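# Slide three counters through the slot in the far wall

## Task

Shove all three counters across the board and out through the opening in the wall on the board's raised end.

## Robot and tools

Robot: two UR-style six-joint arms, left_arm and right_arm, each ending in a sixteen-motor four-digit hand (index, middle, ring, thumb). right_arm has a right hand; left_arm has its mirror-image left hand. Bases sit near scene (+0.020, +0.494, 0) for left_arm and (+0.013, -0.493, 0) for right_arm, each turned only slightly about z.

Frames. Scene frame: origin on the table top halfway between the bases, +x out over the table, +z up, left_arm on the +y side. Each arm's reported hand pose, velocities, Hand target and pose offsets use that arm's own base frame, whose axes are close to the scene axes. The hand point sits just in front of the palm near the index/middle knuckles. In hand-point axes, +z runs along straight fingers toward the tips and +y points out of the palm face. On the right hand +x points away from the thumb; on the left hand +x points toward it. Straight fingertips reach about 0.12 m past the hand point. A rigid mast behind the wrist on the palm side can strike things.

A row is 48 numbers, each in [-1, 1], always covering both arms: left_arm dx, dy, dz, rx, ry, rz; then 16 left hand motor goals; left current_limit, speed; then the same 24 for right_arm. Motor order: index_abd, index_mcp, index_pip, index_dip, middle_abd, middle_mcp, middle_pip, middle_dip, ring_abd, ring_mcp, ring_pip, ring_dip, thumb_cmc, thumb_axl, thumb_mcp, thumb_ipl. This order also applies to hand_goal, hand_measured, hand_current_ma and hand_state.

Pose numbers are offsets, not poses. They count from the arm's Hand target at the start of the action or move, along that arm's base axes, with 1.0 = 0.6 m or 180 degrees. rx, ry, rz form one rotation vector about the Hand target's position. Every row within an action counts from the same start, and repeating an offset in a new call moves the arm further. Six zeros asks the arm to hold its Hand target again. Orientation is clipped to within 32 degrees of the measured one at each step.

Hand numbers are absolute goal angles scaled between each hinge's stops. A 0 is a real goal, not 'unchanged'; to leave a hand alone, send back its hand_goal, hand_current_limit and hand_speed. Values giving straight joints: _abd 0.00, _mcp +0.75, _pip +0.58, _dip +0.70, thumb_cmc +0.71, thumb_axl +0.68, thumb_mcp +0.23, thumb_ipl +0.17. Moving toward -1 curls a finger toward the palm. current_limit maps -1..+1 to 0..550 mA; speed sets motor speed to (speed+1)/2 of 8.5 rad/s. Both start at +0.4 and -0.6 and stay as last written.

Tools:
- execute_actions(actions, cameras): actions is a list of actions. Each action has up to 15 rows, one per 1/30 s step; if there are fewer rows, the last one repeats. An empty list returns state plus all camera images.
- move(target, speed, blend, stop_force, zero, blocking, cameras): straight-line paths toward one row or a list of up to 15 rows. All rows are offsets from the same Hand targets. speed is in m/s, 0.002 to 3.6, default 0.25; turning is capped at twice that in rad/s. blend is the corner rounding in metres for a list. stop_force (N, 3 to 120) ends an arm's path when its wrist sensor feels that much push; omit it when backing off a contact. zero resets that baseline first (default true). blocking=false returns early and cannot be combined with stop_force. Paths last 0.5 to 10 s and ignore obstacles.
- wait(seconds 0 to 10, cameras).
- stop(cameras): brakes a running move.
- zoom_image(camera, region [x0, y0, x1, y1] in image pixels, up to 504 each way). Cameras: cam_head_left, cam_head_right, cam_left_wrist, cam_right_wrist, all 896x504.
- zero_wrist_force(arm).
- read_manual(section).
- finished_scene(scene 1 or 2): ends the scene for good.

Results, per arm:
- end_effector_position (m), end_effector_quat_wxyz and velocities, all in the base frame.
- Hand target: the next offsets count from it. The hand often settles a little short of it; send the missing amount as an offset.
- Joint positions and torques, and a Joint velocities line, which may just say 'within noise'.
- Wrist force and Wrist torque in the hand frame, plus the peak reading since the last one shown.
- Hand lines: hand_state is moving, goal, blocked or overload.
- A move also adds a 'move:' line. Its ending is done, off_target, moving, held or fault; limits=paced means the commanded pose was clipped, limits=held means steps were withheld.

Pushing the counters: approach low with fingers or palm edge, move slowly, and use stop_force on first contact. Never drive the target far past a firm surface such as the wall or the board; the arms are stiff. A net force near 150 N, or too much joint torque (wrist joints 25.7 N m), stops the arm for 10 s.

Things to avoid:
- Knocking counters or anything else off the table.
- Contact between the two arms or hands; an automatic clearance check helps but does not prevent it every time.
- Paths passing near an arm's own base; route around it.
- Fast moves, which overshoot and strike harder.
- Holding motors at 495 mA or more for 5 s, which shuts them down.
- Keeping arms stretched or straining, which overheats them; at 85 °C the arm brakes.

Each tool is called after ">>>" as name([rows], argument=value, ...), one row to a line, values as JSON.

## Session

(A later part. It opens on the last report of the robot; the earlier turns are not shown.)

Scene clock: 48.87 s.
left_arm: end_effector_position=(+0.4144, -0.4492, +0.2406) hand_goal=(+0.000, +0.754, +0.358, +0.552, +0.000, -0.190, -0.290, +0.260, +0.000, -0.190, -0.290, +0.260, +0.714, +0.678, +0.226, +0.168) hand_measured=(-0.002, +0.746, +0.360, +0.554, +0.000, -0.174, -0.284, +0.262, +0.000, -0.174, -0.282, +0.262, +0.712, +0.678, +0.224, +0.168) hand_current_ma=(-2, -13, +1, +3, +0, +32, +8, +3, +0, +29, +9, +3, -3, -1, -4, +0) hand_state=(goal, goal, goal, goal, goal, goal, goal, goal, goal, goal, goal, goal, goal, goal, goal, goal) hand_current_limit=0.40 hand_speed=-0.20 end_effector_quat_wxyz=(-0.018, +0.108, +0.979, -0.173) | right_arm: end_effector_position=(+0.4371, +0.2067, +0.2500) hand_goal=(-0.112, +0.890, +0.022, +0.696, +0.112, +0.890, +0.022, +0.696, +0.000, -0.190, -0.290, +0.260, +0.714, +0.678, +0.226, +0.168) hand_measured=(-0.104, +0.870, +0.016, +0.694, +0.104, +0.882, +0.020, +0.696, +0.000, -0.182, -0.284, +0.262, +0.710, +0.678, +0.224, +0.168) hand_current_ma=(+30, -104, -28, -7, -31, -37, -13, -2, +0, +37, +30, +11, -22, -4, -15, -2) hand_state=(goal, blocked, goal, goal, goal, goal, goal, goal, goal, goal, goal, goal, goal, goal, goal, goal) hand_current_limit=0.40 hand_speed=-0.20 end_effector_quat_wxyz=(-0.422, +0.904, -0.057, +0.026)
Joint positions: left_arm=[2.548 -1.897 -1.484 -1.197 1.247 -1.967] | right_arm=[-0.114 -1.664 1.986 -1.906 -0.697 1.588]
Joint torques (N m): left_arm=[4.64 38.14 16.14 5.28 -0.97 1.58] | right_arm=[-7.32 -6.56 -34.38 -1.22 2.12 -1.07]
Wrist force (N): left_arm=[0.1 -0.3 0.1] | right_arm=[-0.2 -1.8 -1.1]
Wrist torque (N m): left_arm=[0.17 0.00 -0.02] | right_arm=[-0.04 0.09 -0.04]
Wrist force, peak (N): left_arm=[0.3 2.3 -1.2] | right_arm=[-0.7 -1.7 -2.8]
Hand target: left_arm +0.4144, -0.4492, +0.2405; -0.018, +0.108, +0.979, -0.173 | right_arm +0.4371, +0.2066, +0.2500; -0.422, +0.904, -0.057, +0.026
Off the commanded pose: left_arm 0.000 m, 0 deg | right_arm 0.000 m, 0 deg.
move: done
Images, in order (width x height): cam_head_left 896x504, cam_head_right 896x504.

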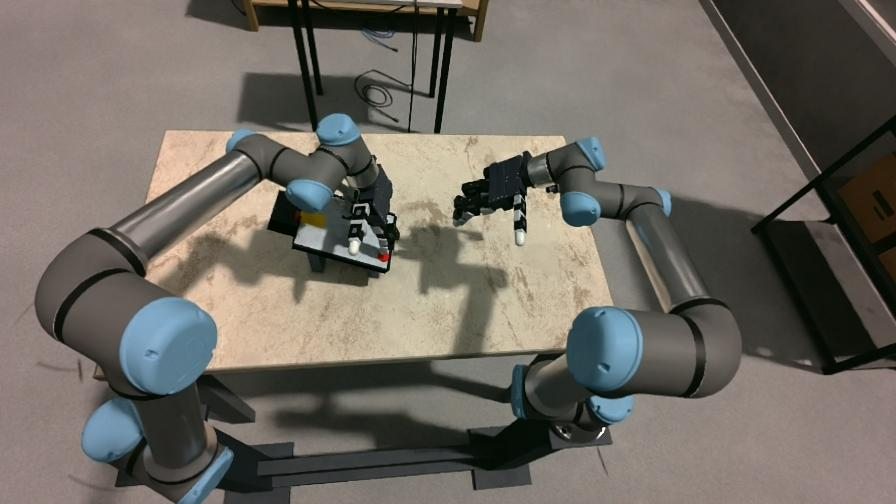

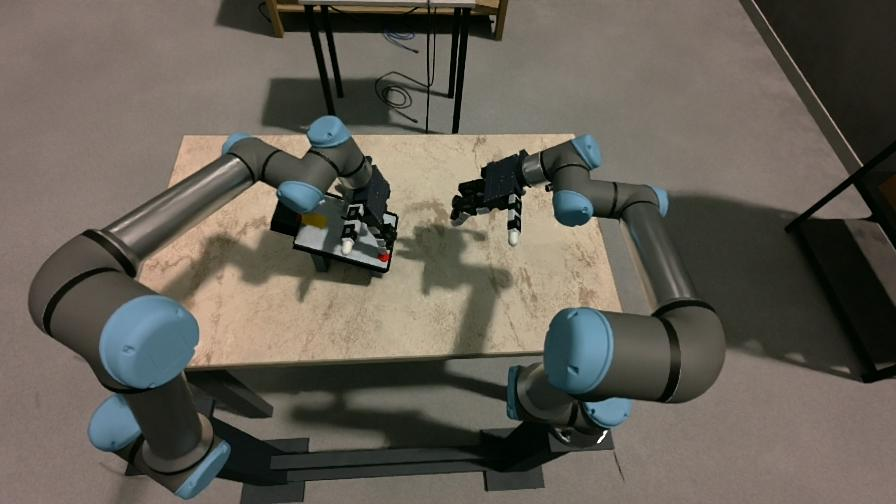

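>>> move([
  [0,0,-0.035,0,0,0, 0.0,0.754,0.358,0.551, 0.0,-0.19,-0.29,0.26, 0.0,-0.19,-0.29,0.26, 0.714,0.678,0.226,0.168, 0.4,-0.2, 0,0,0,0,0,0, -0.112,0.89,0.022,0.696, 0.112,0.89,0.022,0.696, 0.0,-0.19,-0.29,0.26, 0.714,0.678,0.226,0.168, 0.4,-0.2],
], speed=0.018, stop_force=3, cameras=["cam_head_left"])

>>> zoom_image(camera="cam_head_left", region=[350, 225, 410, 285])

Scene clock: 50.77 s.
left_arm: end_effector_position=(+0.4144, -0.4492, +0.2292) hand_goal=(+0.000, +0.754, +0.358, +0.552, +0.000, -0.190, -0.290, +0.260, +0.000, -0.190, -0.290, +0.260, +0.714, +0.678, +0.226, +0.168) hand_measured=(-0.002, +0.754, +0.352, +0.546, +0.000, -0.174, -0.284, +0.262, +0.000, -0.174, -0.282, +0.262, +0.712, +0.678, +0.224, +0.168) hand_current_ma=(-1, +0, -9, -8, +0, +32, +8, +3, +0, +29, +9, +3, -3, -1, -4, +0) hand_state=(goal, goal, goal, goal, goal, goal, goal, goal, goal, goal, goal, goal, goal, goal, goal, goal) hand_current_limit=0.40 hand_speed=-0.20 end_effector_quat_wxyz=(-0.018, +0.108, +0.979, -0.173) | right_arm: end_effector_position=(+0.4371, +0.2066, +0.2500) hand_goal=(-0.112, +0.890, +0.022, +0.696, +0.112, +0.890, +0.022, +0.696, +0.000, -0.190, -0.290, +0.260, +0.714, +0.678, +0.226, +0.168) hand_measured=(-0.104, +0.870, +0.016, +0.694, +0.104, +0.882, +0.020, +0.696, +0.000, -0.182, -0.284, +0.262, +0.710, +0.678, +0.224, +0.168) hand_current_ma=(+30, -104, -28, -7, -31, -37, -13, -2, +0, +37, +30, +11, -22, -4, -15, -2) hand_state=(goal, blocked, goal, goal, goal, goal, goal, goal, goal, goal, goal, goal, goal, goal, goal, goal) hand_current_limit=0.40 hand_speed=-0.20 end_effector_quat_wxyz=(-0.422, +0.904, -0.057, +0.026)
Joint positions: left_arm=[2.548 -1.904 -1.505 -1.17 1.247 -1.967] | right_arm=[-0.114 -1.663 1.986 -1.906 -0.697 1.588]
Joint torques (N m): left_arm=[3.61 48.89 33.18 4.88 -1.63 1.69] | right_arm=[-12.11 -6.4 -34.8 -1.33 -1.18 -0.88]
Wrist force (N): left_arm=[0.1 -0.6 -1.0] | right_arm=[-0.6 -1.6 -1.1]
Wrist torque (N m): left_arm=[0.25 0.00 -0.03] | right_arm=[-0.01 0.14 -0.03]
Wrist force, peak (N): left_arm=[0.0 -4.1 -9.0] | right_arm=[-0.4 -1.8 -1.2]
Hand target: left_arm +0.4144, -0.4492, +0.2292; -0.018, +0.108, +0.979, -0.173 (not the last commanded pose) | right_arm +0.4371, +0.2066, +0.2500; -0.422, +0.904, -0.057, +0.026
Off the commanded pose: left_arm 0.010 m, 0 deg | right_arm 0.000 m, 0 deg.
move: contact (left_arm)
Images, in order (width x height): cam_head_left 896x504.

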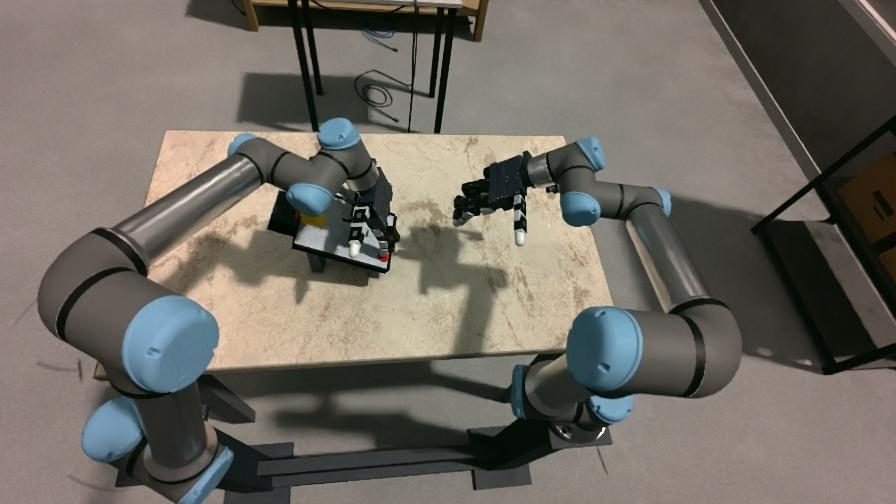

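Scaled by 8.400 from the camera's 896x504 image, which has a finer 1280x720 frame.

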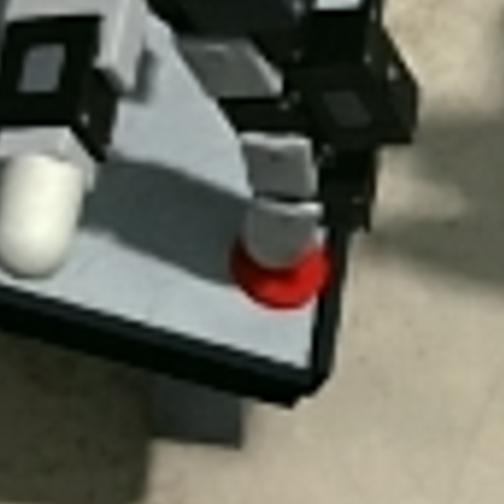

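>>> move([
  [0,0,0,0,0,0, 0.0,0.644,0.358,0.551, 0.0,-0.19,-0.29,0.26, 0.0,-0.19,-0.29,0.26, 0.714,0.678,0.226,0.168, -0.3,-0.6, 0,0,0,0,0,0, -0.112,0.89,0.022,0.696, 0.112,0.89,0.022,0.696, 0.0,-0.19,-0.29,0.26, 0.714,0.678,0.226,0.168, 0.4,-0.2],
  [0.141,0.246,0.0942,0,0,0, 0.0,0.644,0.358,0.551, 0.0,-0.19,-0.29,0.26, 0.0,-0.19,-0.29,0.26, 0.714,0.678,0.226,0.168, -0.3,-0.6, 0,0,0,0,0,0, -0.112,0.89,0.022,0.696, 0.112,0.89,0.022,0.696, 0.0,-0.19,-0.29,0.26, 0.714,0.678,0.226,0.168, 0.4,-0.2],
], speed=0.06, cameras=["cam_head_left"])

>>> zoom_image(camera="cam_head_left", region=[280, 180, 410, 280])

Scene clock: 54.90 s.
left_arm: end_effector_position=(+0.4990, -0.3016, +0.2859) hand_goal=(+0.000, +0.644, +0.358, +0.552, +0.000, -0.190, -0.290, +0.260, +0.000, -0.190, -0.290, +0.260, +0.714, +0.678, +0.226, +0.168) hand_measured=(+0.004, +0.752, +0.390, +0.566, +0.000, -0.174, -0.284, +0.262, +0.000, -0.174, -0.282, +0.262, +0.712, +0.678, +0.224, +0.168) hand_current_ma=(+3, +192, +69, +24, +0, +32, +8, +3, +0, +29, +9, +3, -3, -1, -4, +0) hand_state=(goal, blocked, blocked, goal, goal, goal, goal, goal, goal, goal, goal, goal, goal, goal, goal, goal) hand_current_limit=-0.30 hand_speed=-0.60 end_effector_quat_wxyz=(-0.018, +0.108, +0.979, -0.173) end_effector_velocity=(+0.000, -0.001, +0.000) end_effector_angular_velocity=(-0.001, -0.002, +0.003) | right_arm: end_effector_position=(+0.4371, +0.2066, +0.2500) hand_goal=(-0.112, +0.890, +0.022, +0.696, +0.112, +0.890, +0.022, +0.696, +0.000, -0.190, -0.290, +0.260, +0.714, +0.678, +0.226, +0.168) hand_measured=(-0.104, +0.870, +0.016, +0.694, +0.104, +0.882, +0.020, +0.696, +0.000, -0.182, -0.284, +0.262, +0.710, +0.678, +0.224, +0.168) hand_current_ma=(+30, -104, -28, -7, -31, -37, -13, -2, +0, +37, +30, +11, -22, -4, -15, -2) hand_state=(goal, blocked, goal, goal, goal, goal, goal, goal, goal, goal, goal, goal, goal, goal, goal, goal) hand_current_limit=0.40 hand_speed=-0.20 end_effector_quat_wxyz=(-0.422, +0.904, -0.057, +0.026)
Joint positions: left_arm=[2.83 -1.81 -1.454 -1.412 1.223 -1.669] | right_arm=[-0.114 -1.663 1.986 -1.906 -0.697 1.588]
Joint velocities: left_arm=[-0.001 0 -0.002 0.006 0 -0.004] | right_arm=[within noise]
Joint torques (N m): left_arm=[-8.22 30.22 7.73 5 -1.36 -1.81] | right_arm=[-12.45 -6.36 -34.9 -1.73 -1.01 -0.38]
Wrist force (N): left_arm=[0.2 -3.0 -2.2] | right_arm=[-0.5 -1.4 -1.0]
Wrist torque (N m): left_arm=[0.50 0.07 0.04] | right_arm=[0.01 0.13 -0.02]
Wrist force, peak (N): left_arm=[0.2 -3.4 -4.1] | right_arm=[-0.4 -1.8 -1.4]
Hand target: left_arm +0.4990, -0.3016, +0.2857; -0.018, +0.108, +0.979, -0.173 | right_arm +0.4371, +0.2066, +0.2500; -0.422, +0.904, -0.057, +0.026
Off the commanded pose: left_arm 0.000 m, 0 deg | right_arm 0.000 m, 0 deg.
move: done
Images, in order (width x height): cam_head_left 896x504.

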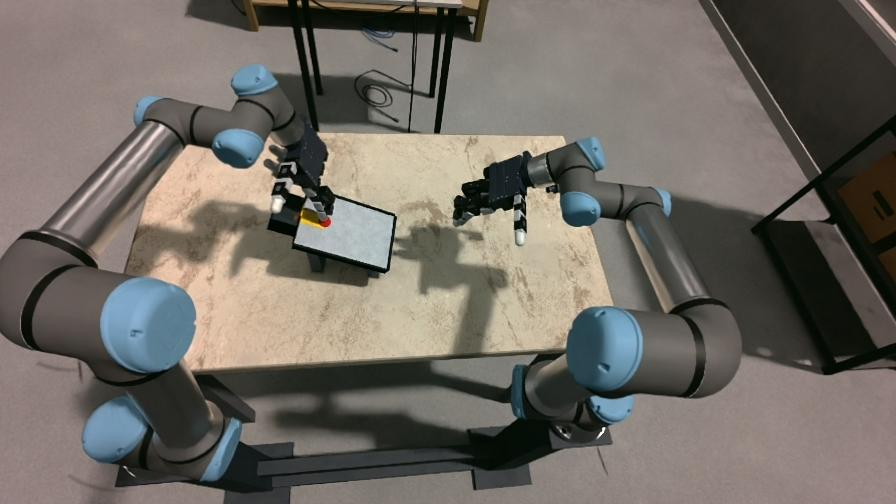

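Scaled by 3.877 from the camera's 896x504 image, which has a finer 1280x720 frame.

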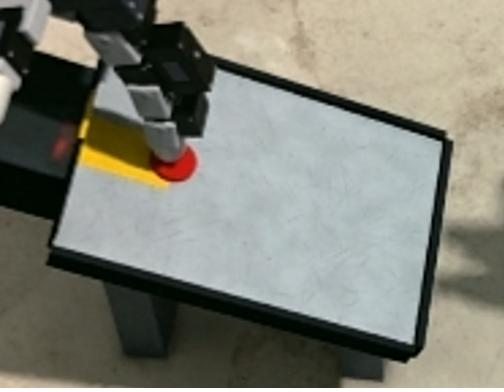

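>>> move([
  [0,0,0,0,0,0, 0.0,0.644,0.358,0.551, 0.0,-0.19,-0.29,0.26, 0.0,-0.19,-0.29,0.26, 0.714,0.678,0.226,0.168, -0.3,-0.6, -0.0085,0.4652,-0.0705,0,0,0, -0.112,0.89,0.022,0.696, 0.112,0.89,0.022,0.696, 0.0,-0.19,-0.29,0.26, 0.714,0.678,0.226,0.168, 0.4,-0.2],
  [0,0.0333,0.1333,0,0,0, 0.0,0.644,0.358,0.551, 0.0,-0.19,-0.29,0.26, 0.0,-0.19,-0.29,0.26, 0.714,0.678,0.226,0.168, -0.3,-0.6, -0.0085,0.4652,-0.0705,0,0,0, -0.112,0.89,0.022,0.696, 0.112,0.89,0.022,0.696, 0.0,-0.19,-0.29,0.26, 0.714,0.678,0.226,0.168, 0.4,-0.2],
  [-0.0623,0.3307,0.1905,0,0,0, 0.0,0.644,0.358,0.551, 0.0,-0.19,-0.29,0.26, 0.0,-0.19,-0.29,0.26, 0.714,0.678,0.226,0.168, -0.3,-0.6, 0.0075,0.5978,-0.0237,0,0,0, -0.112,0.89,0.022,0.696, 0.112,0.89,0.022,0.696, 0.0,-0.19,-0.29,0.26, 0.714,0.678,0.226,0.168, 0.4,-0.2],
], speed=[0.14,0.2,0.17], cameras=["cam_head_left","cam_right_wrist"])

>>> zoom_image(camera="cam_head_left", region=[265, 185, 345, 245])

>>> zoom_image(camera="cam_right_wrist", region=[400, 40, 540, 140])

Scene clock: 60.00 s.
left_arm: end_effector_position=(+0.4616, -0.1032, +0.3999) hand_goal=(+0.000, +0.644, +0.358, +0.552, +0.000, -0.190, -0.290, +0.260, +0.000, -0.190, -0.290, +0.260, +0.714, +0.678, +0.226, +0.168) hand_measured=(+0.002, +0.642, +0.360, +0.554, +0.000, -0.174, -0.284, +0.262, +0.000, -0.174, -0.282, +0.262, +0.712, +0.678, +0.224, +0.168) hand_current_ma=(+1, -1, +2, +3, +0, +32, +8, +3, +0, +29, +9, +3, -3, -1, -4, +0) hand_state=(goal, goal, goal, goal, goal, goal, goal, goal, goal, goal, goal, goal, goal, goal, goal, goal) hand_current_limit=-0.30 hand_speed=-0.60 end_effector_quat_wxyz=(-0.018, +0.108, +0.979, -0.173) | right_arm: end_effector_position=(+0.4416, +0.5653, +0.2357) hand_goal=(-0.112, +0.890, +0.022, +0.696, +0.112, +0.890, +0.022, +0.696, +0.000, -0.190, -0.290, +0.260, +0.714, +0.678, +0.226, +0.168) hand_measured=(-0.104, +0.870, +0.016, +0.694, +0.104, +0.882, +0.020, +0.696, +0.000, -0.182, -0.284, +0.262, +0.710, +0.678, +0.224, +0.168) hand_current_ma=(+30, -104, -27, -7, -31, -37, -13, -2, +0, +36, +30, +11, -22, -4, -15, -2) hand_state=(goal, blocked, goal, goal, goal, goal, goal, goal, goal, goal, goal, goal, goal, goal, goal, goal) hand_current_limit=0.40 hand_speed=-0.20 end_effector_quat_wxyz=(-0.422, +0.904, -0.057, +0.026)
Joint positions: left_arm=[3.192 -1.55 -1.42 -1.837 1.234 -1.285] | right_arm=[0.564 -1.137 1.558 -2.64 -0.937 2.48]
Joint torques (N m): left_arm=[6.21 24.24 35.06 2.61 -2.59 1.07] | right_arm=[-12.47 -48.64 -22.47 -4.43 2.91 -0.23]
Wrist force (N): left_arm=[0.0 -0.3 -0.2] | right_arm=[-0.9 -1.4 -0.5]
Wrist torque (N m): left_arm=[0.22 0.01 0.10] | right_arm=[0.01 0.13 0.08]
Wrist force, peak (N): left_arm=[0.0 -4.1 -5.3] | right_arm=[0.2 -1.0 -2.5]
Hand target: left_arm +0.4616, -0.1032, +0.4000; -0.018, +0.108, +0.979, -0.173 | right_arm +0.4416, +0.5653, +0.2358; -0.422, +0.904, -0.057, +0.026
Off the commanded pose: left_arm 0.000 m, 0 deg | right_arm 0.000 m, 0 deg.
move: done
camera_calibration:
cam_right_wrist: T_world_to_cam=[[-0.816603, -0.269502, -0.510419, 0.67263], [-0.488399, -0.148657, 0.859865, 0.050874], [-0.307612, 0.951457, -0.0102308, -0.271466], [0, 0, 0, 1]] pos_world=[0.490612, 0.447126, 0.296801]
Images, in order (width x height): cam_head_left 896x504, cam_right_wrist 896x504.

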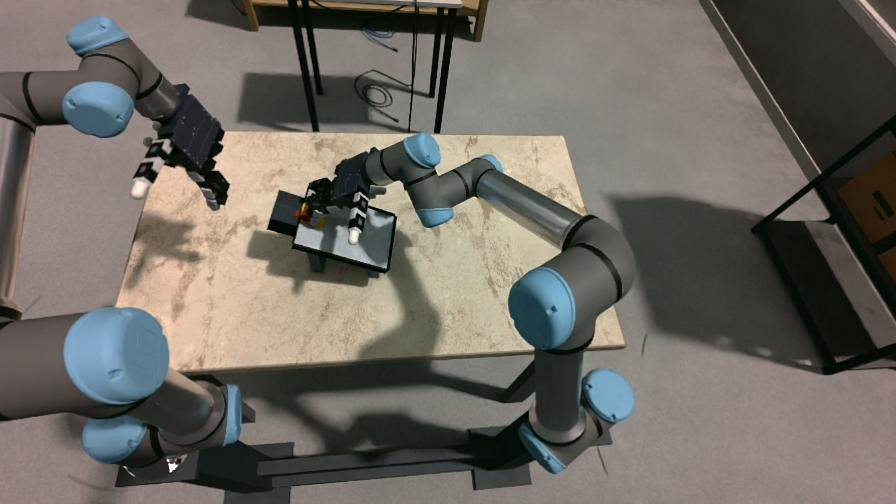

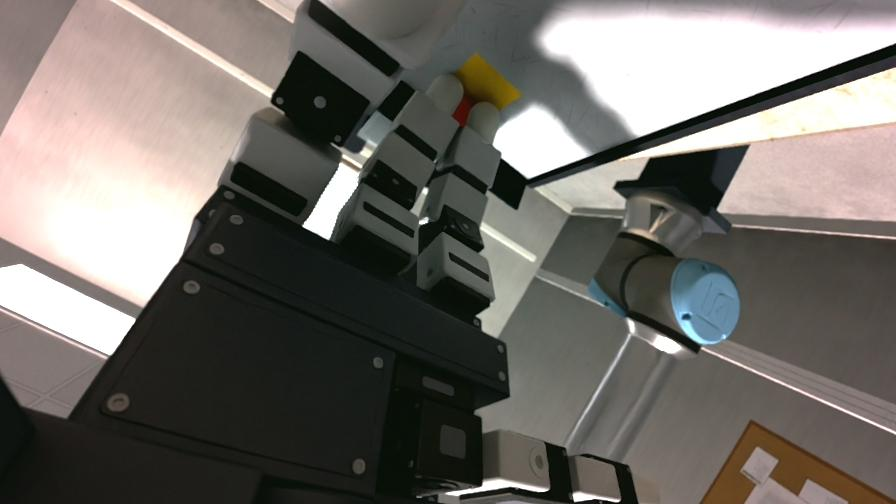

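Scaled by 6.300 from the camera's 896x504 image, which has a finer 1280x720 frame.

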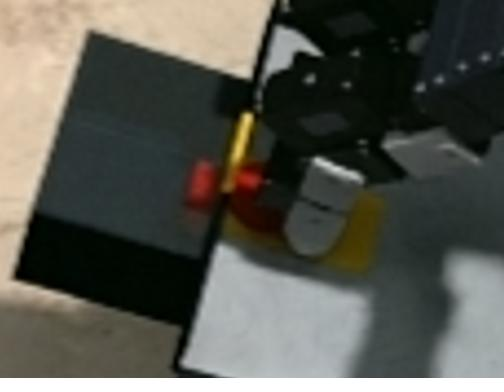

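Scaled by 3.600 from the camera's 896x504 image, which has a finer 1280x720 frame.

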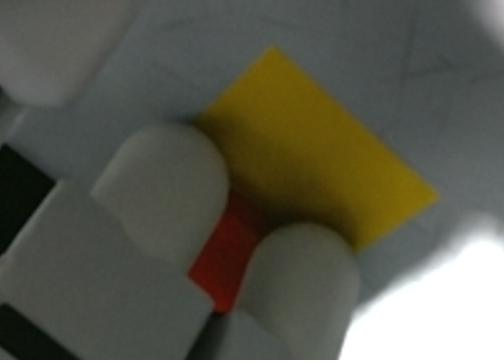

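>>> move([
  [0,0,0,0,0,0, 0.0,0.754,0.358,0.551, 0.0,-0.19,-0.29,0.26, 0.0,-0.19,-0.29,0.26, 0.714,0.678,0.226,0.168, -0.3,-0.4, 0.0038,0.0317,0.0112,0,0,0, -0.112,0.905,0.022,0.696, 0.112,0.89,0.022,0.696, 0.0,-0.19,-0.29,0.26, 0.714,0.678,0.226,0.168, 0.4,-0.2],
  [0,0,0,0,0,0, 0.0,0.754,0.358,0.551, 0.0,-0.19,-0.29,0.26, 0.0,-0.19,-0.29,0.26, 0.714,0.678,0.226,0.168, -0.3,-0.4, 0.0303,0.0282,0.0112,0,0,0, -0.112,0.905,0.022,0.696, 0.112,0.89,0.022,0.696, 0.0,-0.19,-0.29,0.26, 0.714,0.678,0.226,0.168, 0.4,-0.2],
], speed=[0.03,0.03])

>>> move([
  [0,0,0,0,0,0, 0.0,0.754,0.358,0.551, 0.0,-0.19,-0.29,0.26, 0.0,-0.19,-0.29,0.26, 0.714,0.678,0.226,0.168, -0.3,-0.4, 0.0017,0.0141,0.005,0,0,0, -0.112,0.905,0.022,0.696, 0.112,0.89,0.022,0.696, 0.0,-0.19,-0.29,0.26, 0.714,0.678,0.226,0.168, 0.4,-0.2],
], speed=0.012, stop_force=3, cameras=["cam_head_left","cam_right_wrist"])

>>> zoom_image(camera="cam_head_left", region=[265, 185, 345, 245])

>>> zoom_image(camera="cam_right_wrist", region=[400, 40, 540, 140])

Scene clock: 62.47 s.
left_arm: end_effector_position=(+0.4616, -0.1032, +0.4000) hand_goal=(+0.000, +0.754, +0.358, +0.552, +0.000, -0.190, -0.290, +0.260, +0.000, -0.190, -0.290, +0.260, +0.714, +0.678, +0.226, +0.168) hand_measured=(+0.002, +0.744, +0.360, +0.554, +0.000, -0.174, -0.284, +0.262, +0.000, -0.174, -0.282, +0.262, +0.712, +0.678, +0.224, +0.168) hand_current_ma=(+1, -17, +2, +3, +0, +32, +8, +3, +0, +29, +9, +3, -3, -1, -4, +0) hand_state=(goal, goal, goal, goal, goal, goal, goal, goal, goal, goal, goal, goal, goal, goal, goal, goal) hand_current_limit=-0.30 hand_speed=-0.40 end_effector_quat_wxyz=(-0.018, +0.108, +0.979, -0.173) | right_arm: end_effector_position=(+0.4601, +0.5821, +0.2425) hand_goal=(-0.112, +0.906, +0.022, +0.696, +0.112, +0.890, +0.022, +0.696, +0.000, -0.190, -0.290, +0.260, +0.714, +0.678, +0.226, +0.168) hand_measured=(-0.104, +0.878, +0.016, +0.694, +0.104, +0.882, +0.020, +0.696, +0.000, -0.182, -0.284, +0.262, +0.710, +0.678, +0.224, +0.168) hand_current_ma=(+30, -137, -27, -7, -31, -37, -7, -2, +0, +36, +30, +11, -22, -4, -15, -2) hand_state=(goal, blocked, goal, goal, goal, goal, goal, goal, goal, goal, goal, goal, goal, goal, goal, goal) hand_current_limit=0.40 hand_speed=-0.20 end_effector_quat_wxyz=(-0.422, +0.904, -0.057, +0.026) end_effector_velocity=(-0.002, +0.001, -0.001) end_effector_angular_velocity=(+0.001, +0.002, +0.000)
Joint positions: left_arm=[3.192 -1.55 -1.42 -1.837 1.234 -1.285] | right_arm=[0.571 -1.087 1.464 -2.6 -0.942 2.487]
Joint velocities: left_arm=[within noise] | right_arm=[0.002 -0.001 0.005 -0.004 0 0.003]
Joint torques (N m): left_arm=[5.46 32.13 34.5 -0.03 -1.86 1.92] | right_arm=[11.83 -53.02 -11.78 -4.17 0.34 1.53]
Wrist force (N): left_arm=[0.2 -0.1 -0.3] | right_arm=[-1.1 -1.3 -0.8]
Wrist torque (N m): left_arm=[0.26 0.00 0.09] | right_arm=[0.01 0.18 0.08]
Wrist force, peak (N): left_arm=[-0.2 -0.5 -0.3] | right_arm=[-1.2 -1.9 -0.7]
Hand target: left_arm +0.4616, -0.1032, +0.4000; -0.018, +0.108, +0.979, -0.173 | right_arm +0.4598, +0.5822, +0.2425; -0.422, +0.904, -0.057, +0.026
Off the commanded pose: left_arm 0.000 m, 0 deg | right_arm 0.000 m, 0 deg.
move: done

Scene clock: 63.70 s.
left_arm: end_effector_position=(+0.4616, -0.1032, +0.4000) hand_goal=(+0.000, +0.754, +0.358, +0.552, +0.000, -0.190, -0.290, +0.260, +0.000, -0.190, -0.290, +0.260, +0.714, +0.678, +0.226, +0.168) hand_measured=(+0.002, +0.744, +0.360, +0.554, +0.000, -0.174, -0.284, +0.262, +0.000, -0.174, -0.282, +0.262, +0.712, +0.678, +0.224, +0.168) hand_current_ma=(+1, -17, +2, +3, +0, +32, +8, +3, +0, +29, +9, +3, -3, -1, -4, +0) hand_state=(goal, goal, goal, goal, goal, goal, goal, goal, goal, goal, goal, goal, goal, goal, goal, goal) hand_current_limit=-0.30 hand_speed=-0.40 end_effector_quat_wxyz=(-0.018, +0.108, +0.979, -0.173) | right_arm: end_effector_position=(+0.4601, +0.5841, +0.2432) hand_goal=(-0.112, +0.906, +0.022, +0.696, +0.112, +0.890, +0.022, +0.696, +0.000, -0.190, -0.290, +0.260, +0.714, +0.678, +0.226, +0.168) hand_measured=(-0.104, +0.874, +0.008, +0.692, +0.104, +0.882, +0.016, +0.696, +0.000, -0.182, -0.284, +0.262, +0.710, +0.678, +0.224, +0.168) hand_current_ma=(+28, -165, -69, -16, -32, -39, -30, -2, +0, +36, +30, +11, -22, -4, -15, -2) hand_state=(goal, blocked, goal, goal, goal, goal, goal, goal, goal, goal, goal, goal, goal, goal, goal, goal) hand_current_limit=0.40 hand_speed=-0.20 end_effector_quat_wxyz=(-0.422, +0.904, -0.057, +0.026)
Joint positions: left_arm=[3.192 -1.55 -1.42 -1.837 1.234 -1.285] | right_arm=[0.574 -1.085 1.458 -2.599 -0.943 2.489]
Joint torques (N m): left_arm=[5.93 32.8 33.42 0.03 -1.02 1.74] | right_arm=[-11.59 -51.37 -13.14 -4.31 2.92 -1.11]
Wrist force (N): left_arm=[0.0 -0.2 -0.3] | right_arm=[-0.6 -1.2 -2.0]
Wrist torque (N m): left_arm=[0.24 0.02 0.08] | right_arm=[0.07 0.21 -0.03]
Wrist force, peak (N): left_arm=[0.0 -0.6 -0.5] | right_arm=[-0.7 -0.5 -5.3]
Hand target: left_arm +0.4616, -0.1032, +0.4000; -0.018, +0.108, +0.979, -0.173 | right_arm +0.4601, +0.5841, +0.2432; -0.422, +0.904, -0.057, +0.026 (not the last commanded pose)
Off the commanded pose: left_arm 0.000 m, 0 deg | right_arm 0.007 m, 0 deg.
move: contact (right_arm)
camera_calibration:
cam_right_wrist: T_world_to_cam=[[-0.816602, -0.269247, -0.510557, 0.696554], [-0.488535, -0.148674, 0.859785, 0.0563562], [-0.307401, 0.951526, -0.0101294, -0.283757], [0, 0, 0, 1]] pos_world=[0.509112, 0.465926, 0.304302]
Images, in order (width x height): cam_head_left 896x504, cam_right_wrist 896x504.

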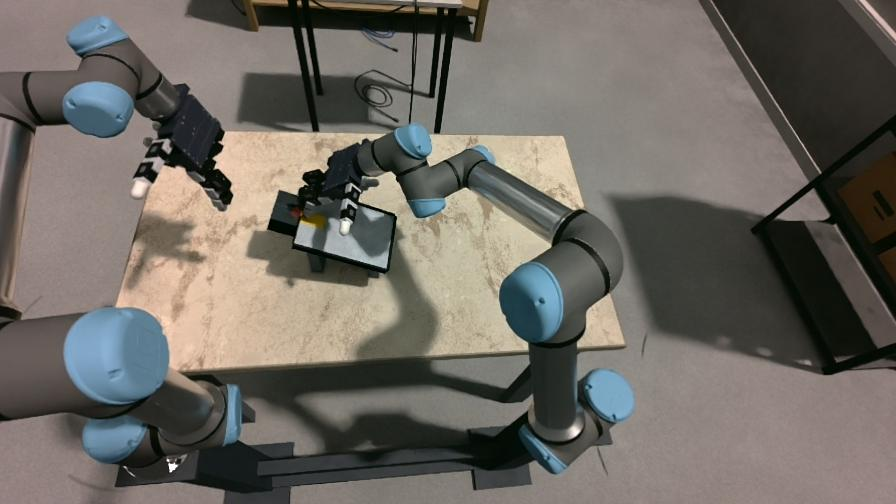

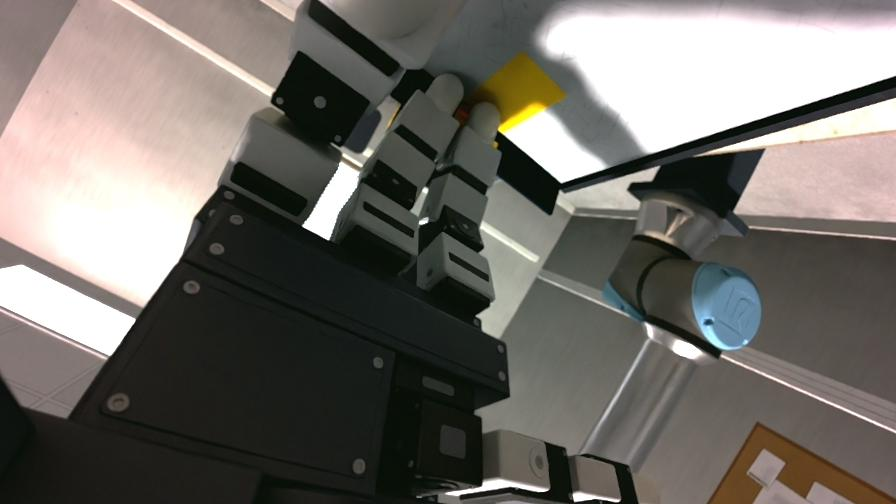

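Scaled by 6.300 from the camera's 896x504 image, which has a finer 1280x720 frame.

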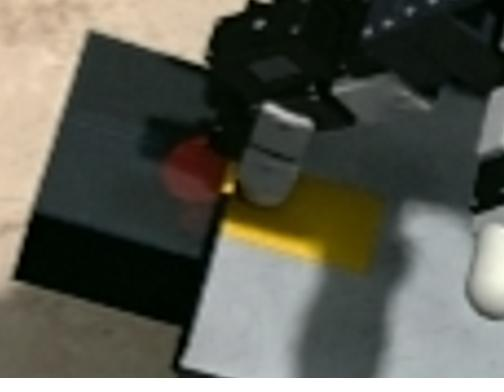

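Scaled by 3.600 from the camera's 896x504 image, which has a finer 1280x720 frame.

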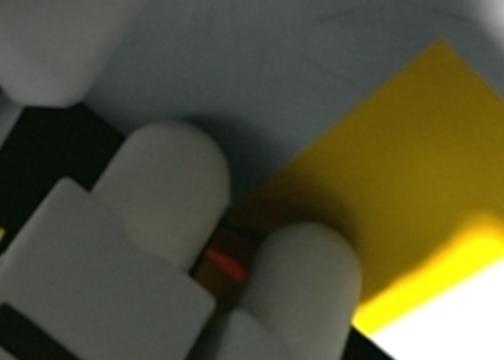

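>>> move([
  [0,0,0,0,0,0, 0.0,0.754,0.358,0.551, 0.0,-0.19,-0.29,0.26, 0.0,-0.19,-0.29,0.26, 0.714,0.678,0.226,0.168, -0.3,-0.4, -0.0002,-0.0016,-0.0006,0,0,0, -0.112,0.905,-0.226,0.696, 0.112,0.89,0.022,0.696, 0.0,-0.19,-0.29,0.26, 0.714,0.678,0.226,0.168, 0.4,-0.4],
], speed=0.05, cameras=["cam_head_left","cam_right_wrist"])

>>> zoom_image(camera="cam_head_left", region=[265, 185, 345, 245])

>>> zoom_image(camera="cam_right_wrist", region=[400, 40, 540, 140])

Scene clock: 64.90 s.
left_arm: end_effector_position=(+0.4616, -0.1032, +0.4000) hand_goal=(+0.000, +0.754, +0.358, +0.552, +0.000, -0.190, -0.290, +0.260, +0.000, -0.190, -0.290, +0.260, +0.714, +0.678, +0.226, +0.168) hand_measured=(+0.002, +0.744, +0.360, +0.554, +0.000, -0.174, -0.284, +0.262, +0.000, -0.174, -0.282, +0.262, +0.712, +0.678, +0.224, +0.168) hand_current_ma=(+1, -17, +2, +3, +0, +32, +8, +3, +0, +29, +9, +3, -3, -1, -4, +0) hand_state=(goal, goal, goal, goal, goal, goal, goal, goal, goal, goal, goal, goal, goal, goal, goal, goal) hand_current_limit=-0.30 hand_speed=-0.40 end_effector_quat_wxyz=(-0.018, +0.108, +0.979, -0.173) | right_arm: end_effector_position=(+0.4599, +0.5831, +0.2429) hand_goal=(-0.112, +0.906, -0.226, +0.696, +0.112, +0.890, +0.022, +0.696, +0.000, -0.190, -0.290, +0.260, +0.714, +0.678, +0.226, +0.168) hand_measured=(-0.108, +0.888, -0.224, +0.692, +0.106, +0.884, +0.020, +0.696, +0.000, -0.182, -0.284, +0.262, +0.710, +0.678, +0.224, +0.168) hand_current_ma=(+14, -85, +8, -14, -22, -33, -8, -2, +0, +36, +30, +11, -22, -4, -15, -2) hand_state=(goal, goal, goal, goal, goal, goal, goal, goal, goal, goal, goal, goal, goal, goal, goal, goal) hand_current_limit=0.40 hand_speed=-0.40 end_effector_quat_wxyz=(-0.422, +0.904, -0.057, +0.026)
Joint positions: left_arm=[3.192 -1.55 -1.42 -1.837 1.234 -1.285] | right_arm=[0.572 -1.086 1.462 -2.6 -0.942 2.488]
Joint torques (N m): left_arm=[4.34 32.36 33.33 0.27 -0.52 1.77] | right_arm=[-11.2 -50.22 -16.53 -4.19 2.76 -0.8]
Wrist force (N): left_arm=[0.0 -0.3 -0.2] | right_arm=[-1.0 -1.3 -0.6]
Wrist torque (N m): left_arm=[0.22 0.02 0.08] | right_arm=[0.06 0.19 0.09]
Wrist force, peak (N): left_arm=[0.1 -0.4 -0.5] | right_arm=[-0.9 -1.5 -2.1]
Hand target: left_arm +0.4616, -0.1032, +0.4000; -0.018, +0.108, +0.979, -0.173 | right_arm +0.4599, +0.5831, +0.2429; -0.422, +0.904, -0.057, +0.026
Off the commanded pose: left_arm 0.000 m, 0 deg | right_arm 0.000 m, 0 deg.
move: done
camera_calibration:
cam_right_wrist: T_world_to_cam=[[-0.816615, -0.269251, -0.510533, 0.696], [-0.488513, -0.148666, 0.859798, 0.0564838], [-0.307401, 0.951526, -0.0101297, -0.28284], [0, 0, 0, 1]] pos_world=[0.509012, 0.464926, 0.303902]
Images, in order (width x height): cam_head_left 896x504, cam_right_wrist 896x504.

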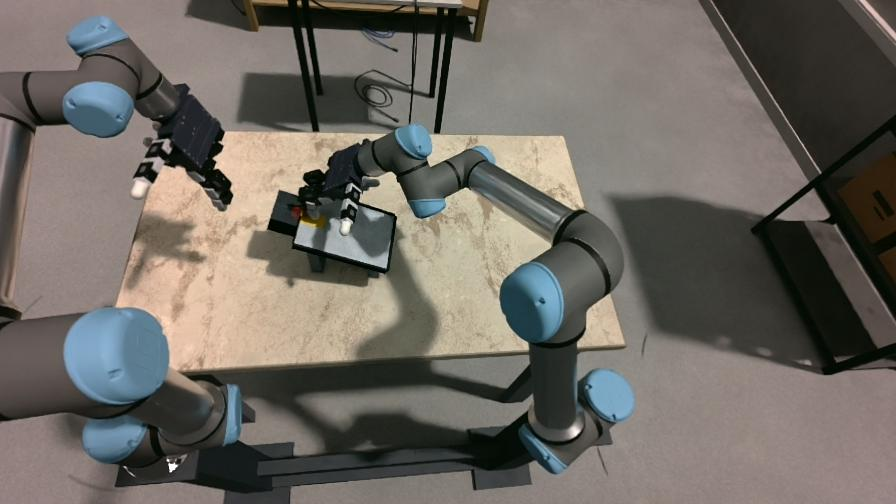

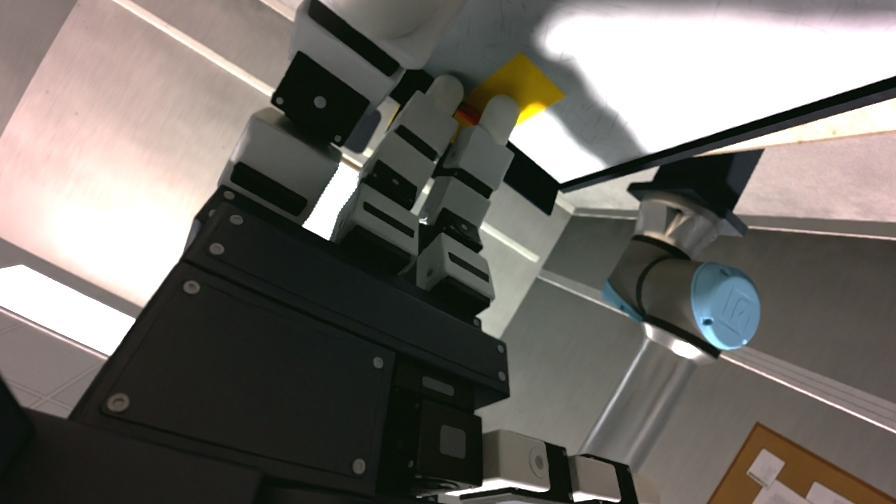

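Scaled by 6.300 from the camera's 896x504 image, which has a finer 1280x720 frame.

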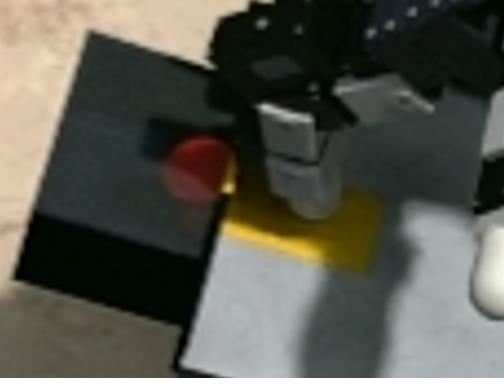

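Scaled by 3.600 from the camera's 896x504 image, which has a finer 1280x720 frame.

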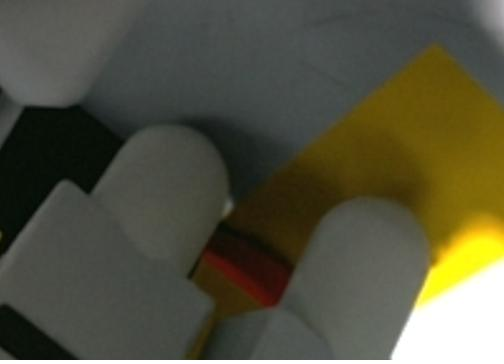

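>>> move([
  [0,0,0,0,0,0, 0.0,0.754,0.358,0.551, 0.0,-0.19,-0.29,0.26, 0.0,-0.19,-0.29,0.26, 0.714,0.678,0.226,0.168, -0.3,-0.4, 0.0058,-0.0008,0.0,0,0,0, -0.112,0.905,-0.226,0.696, 0.112,0.89,0.022,0.696, 0.0,-0.19,-0.29,0.26, 0.714,0.678,0.226,0.168, 0.4,-0.4],
], speed=0.03)

>>> execute_actions([
  [[0,0,0,0,0,0, 0.0,0.754,0.358,0.551, 0.0,-0.19,-0.29,0.26, 0.0,-0.19,-0.29,0.26, 0.714,0.678,0.226,0.168, -0.3,-0.4, 0,0,0,0,0,0, -0.112,0.905,0.06,0.696, 0.112,0.89,0.022,0.696, 0.0,-0.19,-0.29,0.26, 0.714,0.678,0.226,0.168, 1.0,0.2]],
], cameras=["cam_head_left","cam_right_wrist"])

>>> zoom_image(camera="cam_head_left", region=[265, 185, 345, 245])

>>> zoom_image(camera="cam_right_wrist", region=[400, 40, 540, 140])

Scene clock: 65.90 s.
left_arm: end_effector_position=(+0.4616, -0.1032, +0.4000) hand_goal=(+0.000, +0.754, +0.358, +0.552, +0.000, -0.190, -0.290, +0.260, +0.000, -0.190, -0.290, +0.260, +0.714, +0.678, +0.226, +0.168) hand_measured=(+0.002, +0.744, +0.360, +0.554, +0.000, -0.174, -0.284, +0.262, +0.000, -0.174, -0.282, +0.262, +0.712, +0.678, +0.224, +0.168) hand_current_ma=(+1, -17, +2, +3, +0, +32, +8, +3, +0, +29, +9, +3, -3, -1, -4, +0) hand_state=(goal, goal, goal, goal, goal, goal, goal, goal, goal, goal, goal, goal, goal, goal, goal, goal) hand_current_limit=-0.30 hand_speed=-0.40 end_effector_quat_wxyz=(-0.018, +0.108, +0.979, -0.173) | right_arm: end_effector_position=(+0.4635, +0.5826, +0.2429) hand_goal=(-0.112, +0.906, -0.226, +0.696, +0.112, +0.890, +0.022, +0.696, +0.000, -0.190, -0.290, +0.260, +0.714, +0.678, +0.226, +0.168) hand_measured=(-0.108, +0.890, -0.224, +0.692, +0.110, +0.884, +0.020, +0.696, +0.000, -0.182, -0.284, +0.262, +0.710, +0.678, +0.224, +0.168) hand_current_ma=(+14, -83, +8, -14, -11, -33, -8, -2, +0, +36, +30, +11, -22, -4, -15, -2) hand_state=(goal, goal, goal, goal, goal, goal, goal, goal, goal, goal, goal, goal, goal, goal, goal, goal) hand_current_limit=0.40 hand_speed=-0.40 end_effector_quat_wxyz=(-0.422, +0.904, -0.057, +0.026)
Joint positions: left_arm=[3.192 -1.55 -1.42 -1.837 1.234 -1.285] | right_arm=[0.569 -1.082 1.454 -2.595 -0.94 2.485]
Joint torques (N m): left_arm=[5.06 33.16 33.62 0.54 -0.18 1.86] | right_arm=[-5.9 -36.88 -24.35 -2.8 2.36 -0.25]
Wrist force (N): left_arm=[0.1 -0.3 -0.3] | right_arm=[-1.0 -1.5 -0.6]
Wrist torque (N m): left_arm=[0.24 -0.01 0.09] | right_arm=[-0.01 0.17 0.08]
Wrist force, peak (N): left_arm=[0.2 -0.4 -0.4] | right_arm=[-1.0 -1.9 -0.8]
Hand target: left_arm +0.4616, -0.1032, +0.4000; -0.018, +0.108, +0.979, -0.173 | right_arm +0.4634, +0.5827, +0.2429; -0.422, +0.904, -0.057, +0.026
Off the commanded pose: left_arm 0.000 m, 0 deg | right_arm 0.000 m, 0 deg.
move: done

Scene clock: 66.60 s.
left_arm: end_effector_position=(+0.4616, -0.1032, +0.4000) hand_goal=(+0.000, +0.754, +0.358, +0.552, +0.000, -0.190, -0.290, +0.260, +0.000, -0.190, -0.290, +0.260, +0.714, +0.678, +0.226, +0.168) hand_measured=(+0.002, +0.744, +0.360, +0.554, +0.000, -0.174, -0.284, +0.262, +0.000, -0.174, -0.282, +0.262, +0.712, +0.678, +0.224, +0.168) hand_current_ma=(+1, -17, +2, +3, +0, +32, +8, +3, +0, +29, +9, +3, -3, -1, -4, +0) hand_state=(goal, goal, goal, goal, goal, goal, goal, goal, goal, goal, goal, goal, goal, goal, goal, goal) hand_current_limit=-0.30 hand_speed=-0.40 end_effector_quat_wxyz=(-0.018, +0.108, +0.979, -0.173) | right_arm: end_effector_position=(+0.4635, +0.5826, +0.2429) hand_goal=(-0.112, +0.906, +0.060, +0.696, +0.112, +0.890, +0.022, +0.696, +0.000, -0.190, -0.290, +0.260, +0.714, +0.678, +0.226, +0.168) hand_measured=(-0.104, +0.884, +0.026, +0.690, +0.104, +0.886, +0.022, +0.696, +0.000, -0.182, -0.284, +0.262, +0.710, +0.678, +0.224, +0.168) hand_current_ma=(+29, -109, -160, -23, -32, -22, -3, -2, +0, +36, +30, +11, -22, -4, -15, -2) hand_state=(goal, blocked, blocked, goal, goal, goal, goal, goal, goal, goal, goal, goal, goal, goal, goal, goal) hand_current_limit=1.00 hand_speed=0.20 end_effector_quat_wxyz=(-0.422, +0.904, -0.057, +0.026)
Joint positions: left_arm=[3.192 -1.55 -1.42 -1.837 1.234 -1.285] | right_arm=[0.569 -1.082 1.454 -2.595 -0.94 2.485]
Joint torques (N m): left_arm=[4.55 33.5 32.49 0.57 0.53 1.85] | right_arm=[10.4 -49.8 -12.28 -4.32 -0.4 1.48]
Wrist force (N): left_arm=[-0.1 -0.3 -0.1] | right_arm=[-1.2 -1.5 -3.2]
Wrist torque (N m): left_arm=[0.21 0.04 0.08] | right_arm=[0.12 0.11 0.08]
Wrist force, peak (N): left_arm=[0.0 -0.3 -0.5] | right_arm=[-1.1 -1.6 -3.3]
Hand target: left_arm +0.4616, -0.1032, +0.4000; -0.018, +0.108, +0.979, -0.173 | right_arm +0.4634, +0.5827, +0.2429; -0.422, +0.904, -0.057, +0.026
Off the commanded pose: left_arm 0.000 m, 0 deg | right_arm 0.000 m, 0 deg.
Step readings (end_effector_position of left_arm | right_arm):
0: (+0.4616, -0.1032, +0.4000) | (+0.4635, +0.5826, +0.2429)
1: (+0.4616, -0.1032, +0.4000) | (+0.4635, +0.5826, +0.2429)
2: (+0.4616, -0.1032, +0.4000) | (+0.4635, +0.5826, +0.2429)
4: (+0.4616, -0.1032, +0.4000) | (+0.4635, +0.5826, +0.2429)
8: (+0.4616, -0.1032, +0.4000) | (+0.4635, +0.5826, +0.2429)
15: (+0.4616, -0.1032, +0.4000) | (+0.4635, +0.5826, +0.2428)
camera_calibration:
cam_right_wrist: T_world_to_cam=[[-0.81664, -0.269174, -0.510533, 0.698701], [-0.488527, -0.14862, 0.859798, 0.0581049], [-0.307311, 0.951555, -0.0101297, -0.281348], [0, 0, 0, 1]] pos_world=[0.512512, 0.464426, 0.303902]
Images, in order (width x height): cam_head_left 896x504, cam_right_wrist 896x504.

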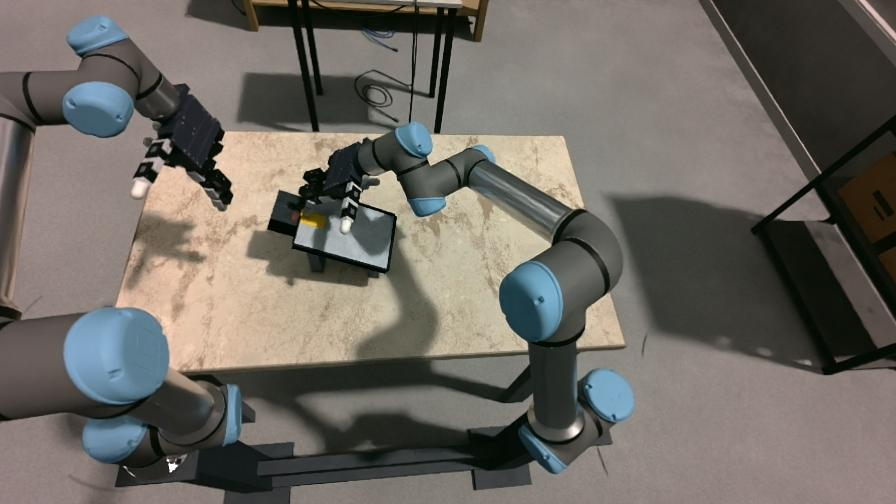

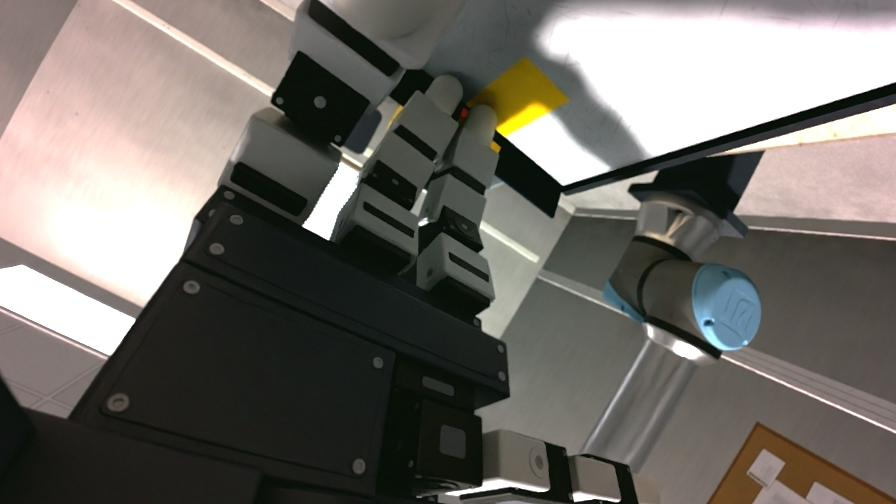

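Scaled by 6.300 from the camera's 896x504 image, which has a finer 1280x720 frame.

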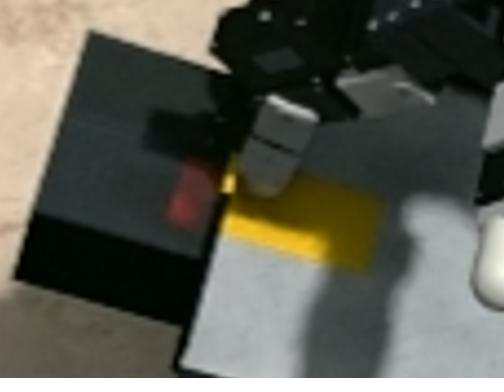

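Scaled by 3.600 from the camera's 896x504 image, which has a finer 1280x720 frame.

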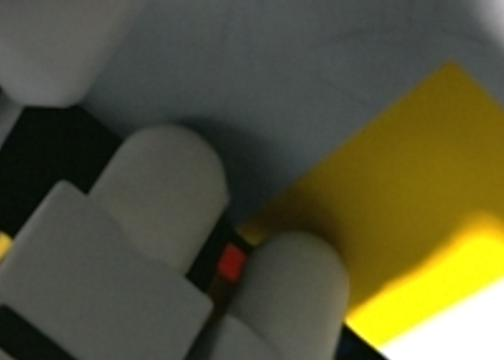

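>>> move([
  [0,0,0,0,0,0, 0.0,0.754,0.358,0.551, 0.0,-0.19,-0.29,0.26, 0.0,-0.19,-0.29,0.26, 0.714,0.678,0.226,0.168, -0.3,-0.4, -0.03,-0.08,-0.028,0,0,0, -0.112,0.905,0.022,0.696, 0.112,0.89,0.022,0.696, 0.0,-0.19,-0.29,0.26, 0.714,0.678,0.226,0.168, 0.4,-0.4],
], speed=0.1, cameras=["cam_head_left","cam_right_wrist","cam_left_wrist"])

>>> zoom_image(camera="cam_head_left", region=[265, 185, 345, 245])

>>> zoom_image(camera="cam_right_wrist", region=[400, 40, 540, 140])

Scene clock: 67.77 s.
left_arm: end_effector_position=(+0.4616, -0.1032, +0.4000) hand_goal=(+0.000, +0.754, +0.358, +0.552, +0.000, -0.190, -0.290, +0.260, +0.000, -0.190, -0.290, +0.260, +0.714, +0.678, +0.226, +0.168) hand_measured=(+0.002, +0.744, +0.360, +0.554, +0.000, -0.174, -0.284, +0.262, +0.000, -0.174, -0.282, +0.262, +0.712, +0.678, +0.224, +0.168) hand_current_ma=(+1, -17, +2, +3, +0, +32, +8, +3, +0, +29, +9, +3, -3, -1, -4, +0) hand_state=(goal, goal, goal, goal, goal, goal, goal, goal, goal, goal, goal, goal, goal, goal, goal, goal) hand_current_limit=-0.30 hand_speed=-0.40 end_effector_quat_wxyz=(-0.018, +0.108, +0.979, -0.173) | right_arm: end_effector_position=(+0.4455, +0.5346, +0.2262) hand_goal=(-0.112, +0.906, +0.022, +0.696, +0.112, +0.890, +0.022, +0.696, +0.000, -0.190, -0.290, +0.260, +0.714, +0.678, +0.226, +0.168) hand_measured=(-0.104, +0.888, +0.018, +0.692, +0.104, +0.886, +0.022, +0.696, +0.000, -0.182, -0.284, +0.262, +0.710, +0.678, +0.224, +0.168) hand_current_ma=(+29, -92, -20, -19, -32, -20, -3, -2, +0, +36, +30, +11, -22, -4, -15, -2) hand_state=(goal, goal, goal, goal, goal, goal, goal, goal, goal, goal, goal, goal, goal, goal, goal, goal) hand_current_limit=0.40 hand_speed=-0.40 end_effector_quat_wxyz=(-0.422, +0.904, -0.057, +0.026)
Joint positions: left_arm=[3.192 -1.55 -1.42 -1.837 1.234 -1.285] | right_arm=[0.518 -1.174 1.632 -2.65 -0.91 2.433]
Joint torques (N m): left_arm=[3.66 33.63 32.37 0.47 0.62 1.77] | right_arm=[11.55 -32.79 -14.73 -1.95 -1.53 0.72]
Wrist force (N): left_arm=[0.0 -0.3 -0.3] | right_arm=[-0.7 -1.1 -0.7]
Wrist torque (N m): left_arm=[0.22 0.02 0.08] | right_arm=[0.01 0.13 -0.11]
Wrist force, peak (N): left_arm=[0.0 -0.3 -0.6] | right_arm=[-1.2 -1.4 -3.2]
Hand target: left_arm +0.4616, -0.1032, +0.4000; -0.018, +0.108, +0.979, -0.173 | right_arm +0.4454, +0.5347, +0.2261; -0.422, +0.904, -0.057, +0.026
Off the commanded pose: left_arm 0.000 m, 0 deg | right_arm 0.000 m, 0 deg.
move: done
camera_calibration:
cam_left_wrist: T_world_to_cam=[[0.646072, -0.741383, 0.1815, -0.473848], [-0.434422, -0.161649, 0.886085, -0.228364], [-0.627589, -0.651323, -0.42651, 0.518638], [0, 0, 0, 1]] pos_world=[0.532425, -0.0504167, 0.509558]
cam_right_wrist: T_world_to_cam=[[-0.81654, -0.269086, -0.51074, 0.662579], [-0.488697, -0.148767, 0.859677, 0.0566299], [-0.307308, 0.951557, -0.0100275, -0.241404], [0, 0, 0, 1]] pos_world=[0.494511, 0.416425, 0.287302]
Images, in order (width x height): cam_head_left 896x504, cam_left_wrist 896x504, cam_right_wrist 896x504.

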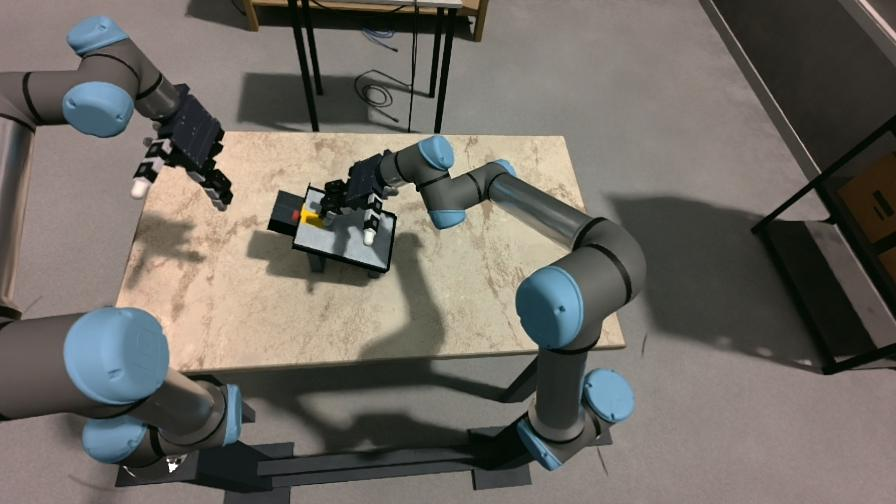

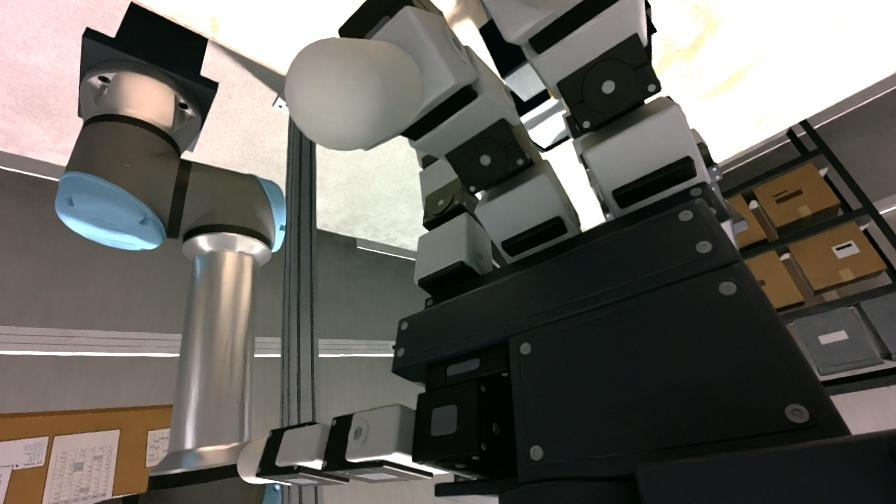

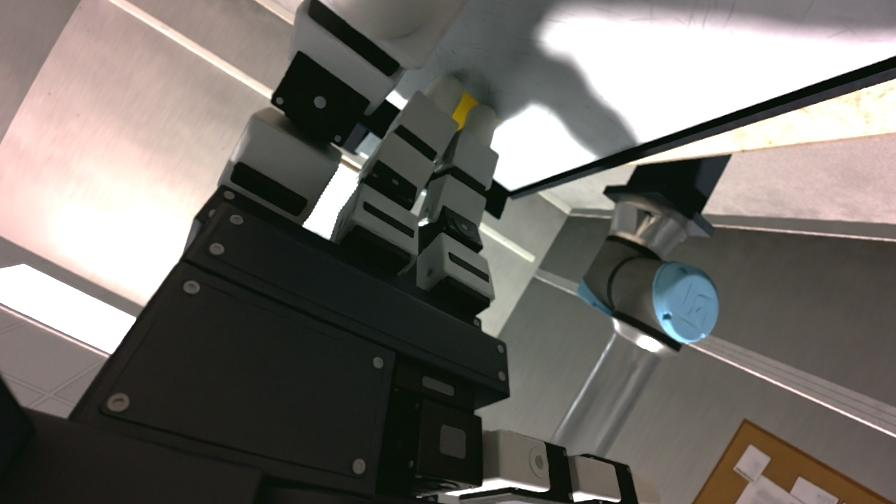

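Scaled by 6.300 from the camera's 896x504 image, which has a finer 1280x720 frame.

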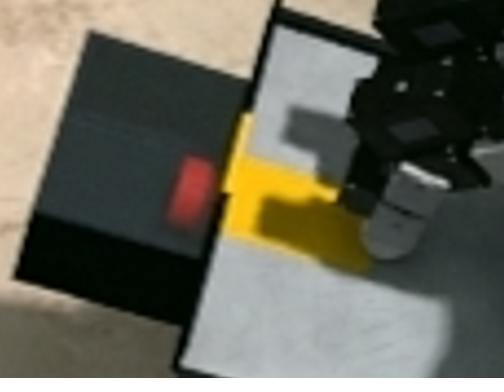

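Scaled by 3.600 from the camera's 896x504 image, which has a finer 1280x720 frame.

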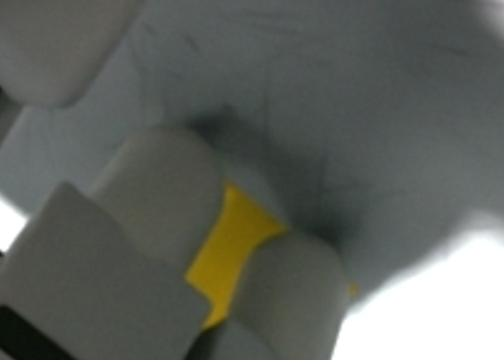

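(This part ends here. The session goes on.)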